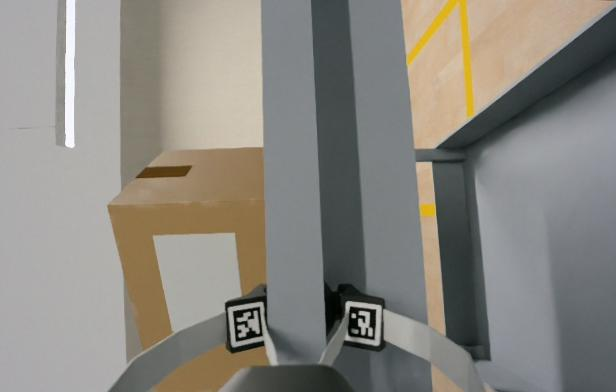

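Request:
move(r1={"base":{"translate_m":0.15,"strafe_m":0.06},"pace":"slow"}, blocking=false, cameras=[])

Request:
wait(seconds=3, cameras=["r1_head_camera","r1_wrist_camera"])

Scene clock: 864.03 s.
move: r1 moving
r1.base_odometry: x=-1.463 y=+2.292 heading=-0.552
r1.turned_by_wheels: +0.000
r1.turned_by_imu: +0.000
r1.base_tilt: forward=-1.6 right=+1.3
r1.lidar_m: 0.53 1.03 1.36 2.14 2.21 2.91 - 3.87 2.74 0.83 0.83 0.62
r1.base_status: translate_m moving; strafe_m moving
r1.joint_positions: lift_m=+0.686 arm_m=+0.175 wrist_yaw_rad=+0.000 wrist_pitch_rad=+0.006 wrist_roll_rad=+1.568 gripper_m=-0.034
r1.joint_status: not commanded
r1.measured_speeds: translate_m=+0.049 strafe_m=+0.020 rotate_rad=-0.002 lift_m=+0.000 arm_m=+0.000 wrist_yaw_rad=+0.000 wrist_pitch_rad=+0.000 wrist_roll_rad=+0.000
r1.motor_effort: lift_m=+16(16) arm_m=+4(4) wheel_0=+4(6) wheel_1=+5(10) wheel_2=-7(7)
r1.servo_current: wrist_yaw_rad=33(59) wrist_pitch_rad=52(52) wrist_roll_rad=59(72) gripper_m=59(59)
r1.contact_limits: arm_m 0.1
r1.hand_pose: x=+0.6343 y=-0.0874 z=+0.8626 quat_wxyz=(+0.708, +0.706, +0.002, -0.002) (m; r1's base frame)
r1.wrist_depth_mm: - - - 256 259 1661 1255 / - - - 249 252 1708 - / - - - 243 247 1983 - / - 569 484 236 239 - - / - 480 480 175 234 - - / - 517 187 176 182 - - / - 559 182 127 222 - -
r2: as last shown
r2.lidar_m: 0.59 4.01 4.99 2.88 1.34 1.03 1.01 1.09 0.93 0.89 1.00 0.72
r2.motor_effort: lift_m=+21(21) arm_m=-4(4) wheel_0=+3(4) wheel_1=+3(3) wheel_2=+7(7)
r2.servo_current: wrist_yaw_rad=59(65) wrist_pitch_rad=39(46) wrist_roll_rad=46(52) gripper_m=195(202)
r2.contact_limits: arm_m 0.1
r2.wrist_depth_mm: - - 268 270 271 271 273 / - - 271 196 272 273 274 / - - 273 201 274 274 274 / - - 274 199 276 277 277 / - - 276 201 277 278 281 / - - 182 197 178 279 281 / - - 279 - 281 281 283
pictures: none
No camera images: "cameras" was empty.

Scene clock: 866.37 s.
earlier move: r1 done
r1.base_odometry: x=-1.318 y=+2.266 heading=-0.553
r1.turned_by_wheels: +0.000
r1.turned_by_imu: +0.000
r1.base_tilt: forward=-1.6 right=+1.3
r1.lidar_m: 0.52 0.88 1.18 2.07 2.13 2.84 - 3.99 2.80 0.85 0.86 0.62
r1.base_status: done
r1.joint_positions: lift_m=+0.686 arm_m=+0.175 wrist_yaw_rad=-0.001 wrist_pitch_rad=+0.006 wrist_roll_rad=+1.568 gripper_m=-0.034
r1.joint_status: not commanded
r1.measured_speeds: all 0
r1.motor_effort: lift_m=+16(16) arm_m=+4(4) wheel_0=+1(6) wheel_1=+1(10) wheel_2=-4(9)
r1.servo_current: wrist_yaw_rad=59(65) wrist_pitch_rad=46(59) wrist_roll_rad=39(72) gripper_m=65(72)
r1.contact_limits: arm_m 0.1
r1.hand_pose: x=+0.6342 y=-0.0877 z=+0.8626 quat_wxyz=(+0.708, +0.706, +0.002, -0.003) (m; r1's base frame)
r1.wrist_depth_mm: - - - 257 263 1618 1229 / - - - 251 255 1808 - / - - - 245 247 1808 - / - 580 488 237 241 - - / - 477 477 175 235 - - / - 517 206 177 181 - - / - 549 535 127 221 - -
r2.base_odometry: x=-2.847 y=-2.369 heading=-0.428
r2.turned_by_wheels: +0.000
r2.turned_by_imu: +0.000
r2.base_tilt: forward=-0.6 right=+0.0
r2.lidar_m: 0.60 4.04 4.98 2.92 1.30 1.03 1.02 1.10 0.93 0.91 0.99 0.73
r2.base_status: not commanded
r2.joint_positions: lift_m=+1.020 arm_m=+0.175 wrist_yaw_rad=+0.009 wrist_pitch_rad=+0.002 wrist_roll_rad=+0.000 gripper_m=-0.036
r2.joint_status: not commanded
r2.measured_speeds: all 0
r2.motor_effort: lift_m=+21(21) arm_m=-4(4) wheel_0=+3(4) wheel_1=+2(3) wheel_2=+7(7)
r2.servo_current: wrist_yaw_rad=65(72) wrist_pitch_rad=39(46) wrist_roll_rad=46(59) gripper_m=202(208)
r2.contact_limits: arm_m 0.1
r2.hand_pose: x=+0.6350 y=-0.0849 z=+1.1975 quat_wxyz=(+1.000, +0.000, +0.001, +0.004) (m; r2's base frame)
r2.wrist_depth_mm: - - 270 268 270 271 272 / - - 271 196 272 273 274 / - - 272 200 272 274 277 / - - 274 200 276 276 277 / - - 277 200 277 279 279 / - - 183 197 178 278 281 / - - 279 - 282 281 283
wait: 2.33 of 3 s (r1 has come to rest)
pictures: r1_head_camera, r1_wrist_camera
Images, in order (width x height): r1_head_camera 420x560, r1_wrist_camera 616x392.

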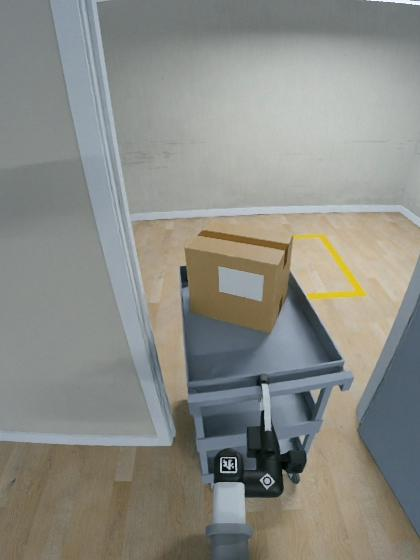

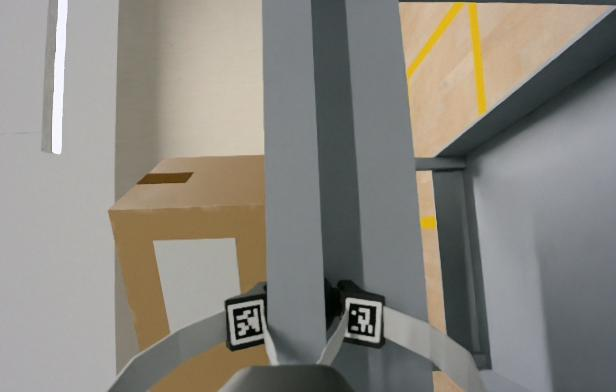

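Request:
move(r1={"base":{"translate_m":-0.55,"strafe_m":-0.03},"pace":"slow"}, blocking=false, cameras=[])

Request:
wait(seconds=8, cameras=["r1_head_camera"])

Request:
move(r1={"base":{"translate_m":-0.3,"strafe_m":-0.25},"pace":"slow"}, blocking=false, cameras=[])

Request:
wait(seconds=8, cameras=["r1_head_camera"])

Request:
move(r1={"base":{"translate_m":-0.5,"strafe_m":0.12},"pace":"slow"}, blocking=false, cameras=[])

Request:
wait(seconds=8, cameras=["r1_head_camera","r1_wrist_camera"])

Scene clock: 897.60 s.
move: r1 moving
r1.base_odometry: x=-1.328 y=+2.272 heading=-0.553
r1.turned_by_wheels: +0.000
r1.turned_by_imu: -0.001
r1.base_tilt: forward=-1.6 right=+1.2
r1.lidar_m: 0.53 0.90 1.17 2.08 2.15 2.84 - 3.97 2.82 0.86 0.87 0.62
r1.base_status: translate_m moving; strafe_m moving
r1.joint_positions: lift_m=+0.686 arm_m=+0.175 wrist_yaw_rad=-0.001 wrist_pitch_rad=+0.006 wrist_roll_rad=+1.568 gripper_m=-0.034
r1.joint_status: not commanded
r1.measured_speeds: translate_m=-0.048 strafe_m=-0.003 rotate_rad=+0.001 lift_m=+0.000 arm_m=+0.000 wrist_yaw_rad=+0.000 wrist_pitch_rad=+0.000 wrist_roll_rad=+0.000
r1.motor_effort: lift_m=+16(16) arm_m=-4(4) wheel_0=-8(8) wheel_1=-6(6) wheel_2=+6(8)
r1.servo_current: wrist_yaw_rad=52(59) wrist_pitch_rad=52(52) wrist_roll_rad=59(59) gripper_m=59(65)
r1.contact_limits: arm_m 0.1
r1.hand_pose: x=+0.6342 y=-0.0877 z=+0.8626 quat_wxyz=(+0.708, +0.706, +0.002, -0.003) (m; r1's base frame)
r1.wrist_depth_mm: - - - 258 262 1708 1229 / - - - 250 252 1808 - / - - - 245 247 1808 - / - 574 484 237 239 - - / - 484 480 175 236 - - / - 517 188 178 180 - - / - 554 539 127 224 - -
r2: as last shown
r2.base_tilt: forward=-0.6 right=+0.1
r2.lidar_m: 0.61 4.06 4.99 2.88 1.34 1.04 0.99 1.07 0.91 0.90 1.01 0.72
r2.motor_effort: lift_m=+21(21) arm_m=-4(4) wheel_0=+4(4) wheel_1=+3(3) wheel_2=+7(7)
r2.servo_current: wrist_yaw_rad=65(65) wrist_pitch_rad=46(46) wrist_roll_rad=46(65) gripper_m=195(202)
r2.contact_limits: arm_m 0.1
r2.wrist_depth_mm: - - 270 271 271 272 273 / - - 271 196 272 274 274 / - - 273 200 274 276 277 / - - 274 200 276 277 276 / - - 274 200 278 278 281 / - - 182 196 178 279 281 / - - 279 - 279 279 283
pictures: none
No camera images: "cameras" was empty.

Scene clock: 903.90 s.
earlier move: r1 done
r1.base_odometry: x=-1.801 y=+2.530 heading=-0.553
r1.turned_by_wheels: +0.000
r1.turned_by_imu: +0.001
r1.base_tilt: forward=-1.6 right=+1.3
r1.lidar_m: 0.53 1.41 1.91 2.07 2.13 2.85 - 3.96 2.78 1.55 0.99 0.63
r1.base_status: done
r1.joint_positions: lift_m=+0.686 arm_m=+0.175 wrist_yaw_rad=+0.001 wrist_pitch_rad=+0.006 wrist_roll_rad=+1.568 gripper_m=-0.034
r1.joint_status: not commanded
r1.measured_speeds: all 0
r1.motor_effort: lift_m=+16(16) arm_m=-4(4) wheel_0=-3(9) wheel_1=-4(8) wheel_2=+4(10)
r1.servo_current: wrist_yaw_rad=46(72) wrist_pitch_rad=39(59) wrist_roll_rad=52(72) gripper_m=59(65)
r1.contact_limits: arm_m 0.1
r1.hand_pose: x=+0.6344 y=-0.0870 z=+0.8626 quat_wxyz=(+0.708, +0.706, +0.003, -0.002) (m; r1's base frame)
r1.wrist_depth_mm: - - - - 297 322 1118 / - - - - 272 1661 1229 / - - - 254 259 1808 - / - - 609 243 248 - - / - 469 469 179 237 - - / - 492 209 177 182 - - / - 488 512 - 218 - -
r2.base_odometry: x=-2.847 y=-2.369 heading=-0.428
r2.turned_by_wheels: +0.000
r2.turned_by_imu: +0.001
r2.base_tilt: forward=-0.6 right=+0.0
r2.lidar_m: 0.60 1.55 4.99 2.89 1.34 1.01 0.99 1.07 0.92 0.89 0.99 0.73
r2.base_status: not commanded
r2.joint_positions: lift_m=+1.020 arm_m=+0.175 wrist_yaw_rad=+0.009 wrist_pitch_rad=+0.002 wrist_roll_rad=+0.000 gripper_m=-0.036
r2.joint_status: not commanded
r2.measured_speeds: all 0
r2.motor_effort: lift_m=+21(21) arm_m=-4(4) wheel_0=+4(4) wheel_1=+3(3) wheel_2=+6(7)
r2.servo_current: wrist_yaw_rad=59(72) wrist_pitch_rad=39(46) wrist_roll_rad=33(65) gripper_m=202(208)
r2.contact_limits: arm_m 0.1
r2.hand_pose: x=+0.6350 y=-0.0849 z=+1.1975 quat_wxyz=(+1.000, +0.000, +0.001, +0.004) (m; r2's base frame)
r2.wrist_depth_mm: - - 268 270 270 271 272 / - - 270 196 272 272 274 / - - 273 200 274 277 276 / - - 273 200 274 276 277 / - - 274 201 277 278 277 / - - 182 197 179 281 282 / - - 278 - 279 279 283
wait: 6.30 of 8 s (r1 has come to rest)
pictures: r1_head_camera
Images, in order (width x height): r1_head_camera 420x560.

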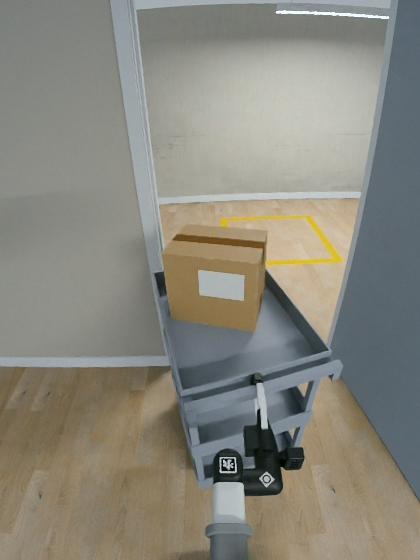

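Scene clock: 904.40 s.
move: r1 moving
r1.base_odometry: x=-1.814 y=+2.528 heading=-0.552
r1.turned_by_wheels: +0.001
r1.turned_by_imu: +0.001
r1.base_tilt: forward=-1.5 right=+1.3
r1.lidar_m: 0.52 1.46 1.89 2.09 2.13 2.87 - 3.95 2.81 1.56 0.97 0.62
r1.base_status: translate_m moving; strafe_m moving
r1.joint_positions: lift_m=+0.686 arm_m=+0.175 wrist_yaw_rad=+0.002 wrist_pitch_rad=+0.006 wrist_roll_rad=+1.568 gripper_m=-0.034
r1.joint_status: not commanded
r1.measured_speeds: translate_m=-0.039 strafe_m=-0.033 rotate_rad=+0.001 lift_m=+0.000 arm_m=+0.000 wrist_yaw_rad=+0.008 wrist_pitch_rad=+0.000 wrist_roll_rad=+0.000
r1.motor_effort: lift_m=+16(16) arm_m=-4(4) wheel_0=+6(7) wheel_1=-7(8) wheel_2=+10(10)
r1.servo_current: wrist_yaw_rad=46(65) wrist_pitch_rad=46(52) wrist_roll_rad=39(59) gripper_m=65(65)
r1.contact_limits: arm_m 0.1
r1.hand_pose: x=+0.6345 y=-0.0869 z=+0.8626 quat_wxyz=(+0.708, +0.706, +0.003, -0.002) (m; r1's base frame)
r1.wrist_depth_mm: - - - - 300 322 1138 / - - - - 277 1708 1205 / - - - 255 259 1808 - / - - 627 243 249 - - / - 469 469 178 238 - - / - 492 477 177 183 - - / - 500 182 127 219 - -
r2: as last shown
r2.turned_by_imu: +0.000
r2.base_tilt: forward=-0.6 right=+0.1
r2.lidar_m: 0.60 1.55 4.98 2.90 1.31 1.00 1.01 1.09 0.93 0.91 1.00 0.71
r2.motor_effort: lift_m=+21(21) arm_m=-3(4) wheel_0=+3(4) wheel_1=+3(3) wheel_2=+7(7)
r2.servo_current: wrist_yaw_rad=59(65) wrist_pitch_rad=46(46) wrist_roll_rad=46(52) gripper_m=202(202)
r2.contact_limits: arm_m 0.1
r2.wrist_depth_mm: - - 267 270 272 271 273 / - - 270 196 273 272 274 / - - 273 200 273 276 276 / - - 273 199 274 278 276 / - - 276 201 277 278 281 / - - 182 197 178 279 281 / - 1205 278 - 282 281 283
pictures: none
No camera images: "cameras" was empty.

Scene clock: 909.03 s.
earlier move: r1 done
r1.base_odometry: x=-2.188 y=+2.474 heading=-0.552
r1.turned_by_wheels: +0.000
r1.turned_by_imu: +0.000
r1.base_tilt: forward=-1.6 right=+1.3
r1.lidar_m: 0.43 0.53 2.31 2.32 2.38 3.13 4.20 3.61 2.56 2.41 1.18 0.74
r1.base_status: done
r1.joint_positions: lift_m=+0.686 arm_m=+0.175 wrist_yaw_rad=+0.004 wrist_pitch_rad=+0.006 wrist_roll_rad=+1.569 gripper_m=-0.034
r1.joint_status: not commanded
r1.measured_speeds: all 0
r1.motor_effort: lift_m=+16(16) arm_m=-4(4) wheel_0=+6(11) wheel_1=-2(8) wheel_2=+6(11)
r1.servo_current: wrist_yaw_rad=33(72) wrist_pitch_rad=52(65) wrist_roll_rad=39(72) gripper_m=59(65)
r1.contact_limits: arm_m 0.1
r1.hand_pose: x=+0.6346 y=-0.0864 z=+0.8626 quat_wxyz=(+0.708, +0.706, +0.003, -0.001) (m; r1's base frame)
r1.wrist_depth_mm: - - - - - - - / - - - - - - 1118 / - - - 384 407 407 413 / - - - - - 1708 1281 / - - - - 260 1708 - / - - - 168 183 1756 - / - - 175 - 196 132 -
r2.base_odometry: x=-2.847 y=-2.369 heading=-0.428
r2.turned_by_wheels: +0.000
r2.turned_by_imu: +0.001
r2.base_tilt: forward=-0.6 right=+0.1
r2.lidar_m: 0.62 1.40 4.98 2.92 1.30 1.03 1.00 1.09 0.91 0.90 0.99 0.70
r2.base_status: not commanded
r2.joint_positions: lift_m=+1.020 arm_m=+0.175 wrist_yaw_rad=+0.009 wrist_pitch_rad=+0.002 wrist_roll_rad=+0.000 gripper_m=-0.036
r2.joint_status: not commanded
r2.measured_speeds: all 0
r2.motor_effort: lift_m=+21(21) arm_m=-3(4) wheel_0=+3(4) wheel_1=+3(3) wheel_2=+7(7)
r2.servo_current: wrist_yaw_rad=65(72) wrist_pitch_rad=39(46) wrist_roll_rad=52(59) gripper_m=189(208)
r2.contact_limits: arm_m 0.1
r2.hand_pose: x=+0.6350 y=-0.0849 z=+1.1975 quat_wxyz=(+1.000, +0.000, +0.001, +0.004) (m; r2's base frame)
r2.wrist_depth_mm: - - 270 271 268 272 272 / - - 271 196 273 273 274 / - - 271 201 273 274 274 / - - 274 199 274 276 278 / 1138 - 276 201 277 276 278 / 1098 1042 183 196 178 279 281 / - - 278 - 281 281 282
wait: 4.63 of 8 s (r1 has come to rest)
pictures: r1_head_camera
Images, in order (width x height): r1_head_camera 420x560.

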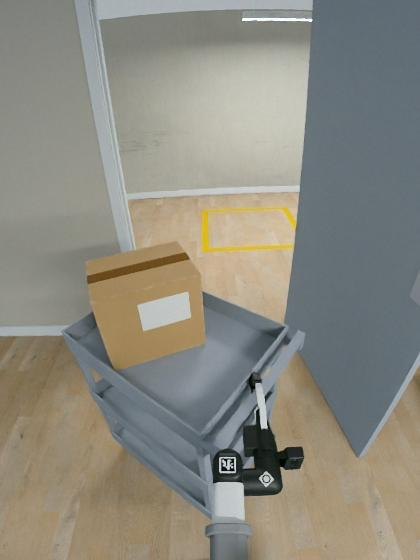

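Scene clock: 909.53 s.
move: r1 moving
r1.base_odometry: x=-2.197 y=+2.483 heading=-0.552
r1.turned_by_wheels: +0.000
r1.turned_by_imu: +0.000
r1.base_tilt: forward=-1.5 right=+1.3
r1.lidar_m: 0.43 0.54 2.34 2.31 2.38 3.15 4.16 3.61 2.55 2.40 1.15 0.75
r1.base_status: translate_m moving; strafe_m moving
r1.joint_positions: lift_m=+0.686 arm_m=+0.175 wrist_yaw_rad=+0.004 wrist_pitch_rad=+0.006 wrist_roll_rad=+1.569 gripper_m=-0.034
r1.joint_status: not commanded
r1.measured_speeds: translate_m=-0.048 strafe_m=+0.011 rotate_rad=-0.002 lift_m=+0.000 arm_m=+0.000 wrist_yaw_rad=+0.000 wrist_pitch_rad=+0.000 wrist_roll_rad=+0.000
r1.motor_effort: lift_m=+16(16) arm_m=-4(4) wheel_0=-4(6) wheel_1=-3(4) wheel_2=+7(10)
r1.servo_current: wrist_yaw_rad=59(59) wrist_pitch_rad=39(52) wrist_roll_rad=52(65) gripper_m=52(65)
r1.contact_limits: arm_m 0.1
r1.hand_pose: x=+0.6346 y=-0.0864 z=+0.8626 quat_wxyz=(+0.708, +0.706, +0.003, -0.001) (m; r1's base frame)
r1.wrist_depth_mm: - - - - - - - / - - - 355 - - 1138 / - - - 407 402 413 418 / - - - - - 1661 500 / - - - - 258 1708 - / - - - 168 182 1756 - / - - 180 - 196 131 -
r2: as last shown
r2.turned_by_imu: +0.000
r2.lidar_m: 0.61 1.41 4.96 2.90 1.34 1.03 1.01 1.08 0.92 0.90 0.99 0.72
r2.motor_effort: lift_m=+21(21) arm_m=-4(4) wheel_0=+3(4) wheel_1=+2(3) wheel_2=+7(7)
r2.servo_current: wrist_yaw_rad=65(72) wrist_pitch_rad=46(46) wrist_roll_rad=52(59) gripper_m=195(202)
r2.contact_limits: arm_m 0.1
r2.wrist_depth_mm: - - 270 270 271 271 272 / - - 270 196 272 272 273 / - - 273 201 273 274 276 / - - 274 200 276 277 277 / 1160 - 276 201 277 278 278 / 1078 1042 183 197 178 281 282 / - - 279 - 281 279 283
pictures: none
No camera images: "cameras" was empty.

Scene clock: 915.43 s.
earlier move: r1 done
r1.base_odometry: x=-2.550 y=+2.838 heading=-0.552
r1.turned_by_wheels: +0.000
r1.turned_by_imu: -0.001
r1.base_tilt: forward=-1.6 right=+1.3
r1.lidar_m: 0.46 0.71 2.30 2.17 2.23 2.92 3.67 3.70 2.71 2.57 1.78 0.63
r1.base_status: done
r1.joint_positions: lift_m=+0.686 arm_m=+0.175 wrist_yaw_rad=+0.000 wrist_pitch_rad=+0.006 wrist_roll_rad=+1.569 gripper_m=-0.034
r1.joint_status: not commanded
r1.measured_speeds: all 0
r1.motor_effort: lift_m=+16(16) arm_m=-4(4) wheel_0=-4(10) wheel_1=-3(7) wheel_2=+3(10)
r1.servo_current: wrist_yaw_rad=39(72) wrist_pitch_rad=52(59) wrist_roll_rad=52(72) gripper_m=59(65)
r1.contact_limits: arm_m 0.1
r1.hand_pose: x=+0.6343 y=-0.0875 z=+0.8626 quat_wxyz=(+0.708, +0.706, +0.002, -0.002) (m; r1's base frame)
r1.wrist_depth_mm: - - - - - - 1118 / - - - - 340 355 421 / 1808 - - - 291 1708 - / 1808 - - 256 264 1863 - / - - 676 238 240 - - / 1756 449 187 177 182 - - / - 144 455 - 206 - -
r2.base_odometry: x=-2.847 y=-2.369 heading=-0.428
r2.turned_by_wheels: +0.000
r2.turned_by_imu: +0.001
r2.base_tilt: forward=-0.6 right=+0.1
r2.lidar_m: 0.61 1.32 4.97 2.92 1.34 1.02 1.00 1.11 0.93 0.92 1.00 0.71
r2.base_status: not commanded
r2.joint_positions: lift_m=+1.020 arm_m=+0.175 wrist_yaw_rad=+0.009 wrist_pitch_rad=+0.002 wrist_roll_rad=+0.000 gripper_m=-0.036
r2.joint_status: not commanded
r2.measured_speeds: all 0
r2.motor_effort: lift_m=+21(21) arm_m=-4(4) wheel_0=+4(4) wheel_1=+2(3) wheel_2=+7(7)
r2.servo_current: wrist_yaw_rad=46(78) wrist_pitch_rad=39(52) wrist_roll_rad=52(59) gripper_m=195(208)
r2.contact_limits: arm_m 0.1
r2.hand_pose: x=+0.6350 y=-0.0849 z=+1.1975 quat_wxyz=(+1.000, +0.000, +0.001, +0.004) (m; r2's base frame)
r2.wrist_depth_mm: - - 270 270 271 271 273 / - - 271 196 273 273 274 / - - 272 200 274 274 276 / - - 274 200 274 277 277 / - - 276 200 277 278 278 / - 1118 182 196 178 279 279 / - 146 279 - 281 279 282
wait: 5.90 of 8 s (r1 has come to rest)
pictures: r1_head_camera, r1_wrist_camera
Images, in order (width x height): r1_head_camera 420x560, r1_wrist_camera 616x392.

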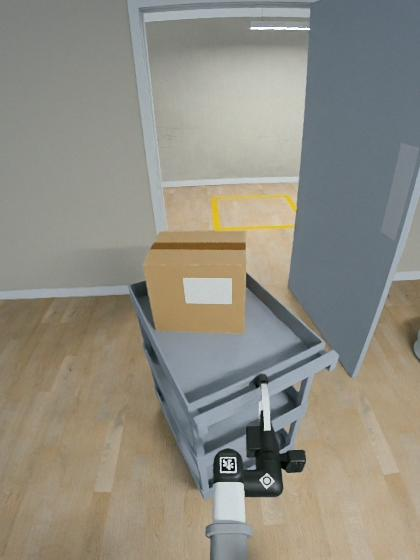

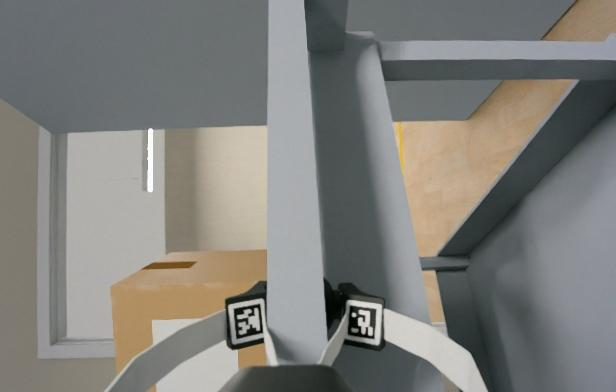

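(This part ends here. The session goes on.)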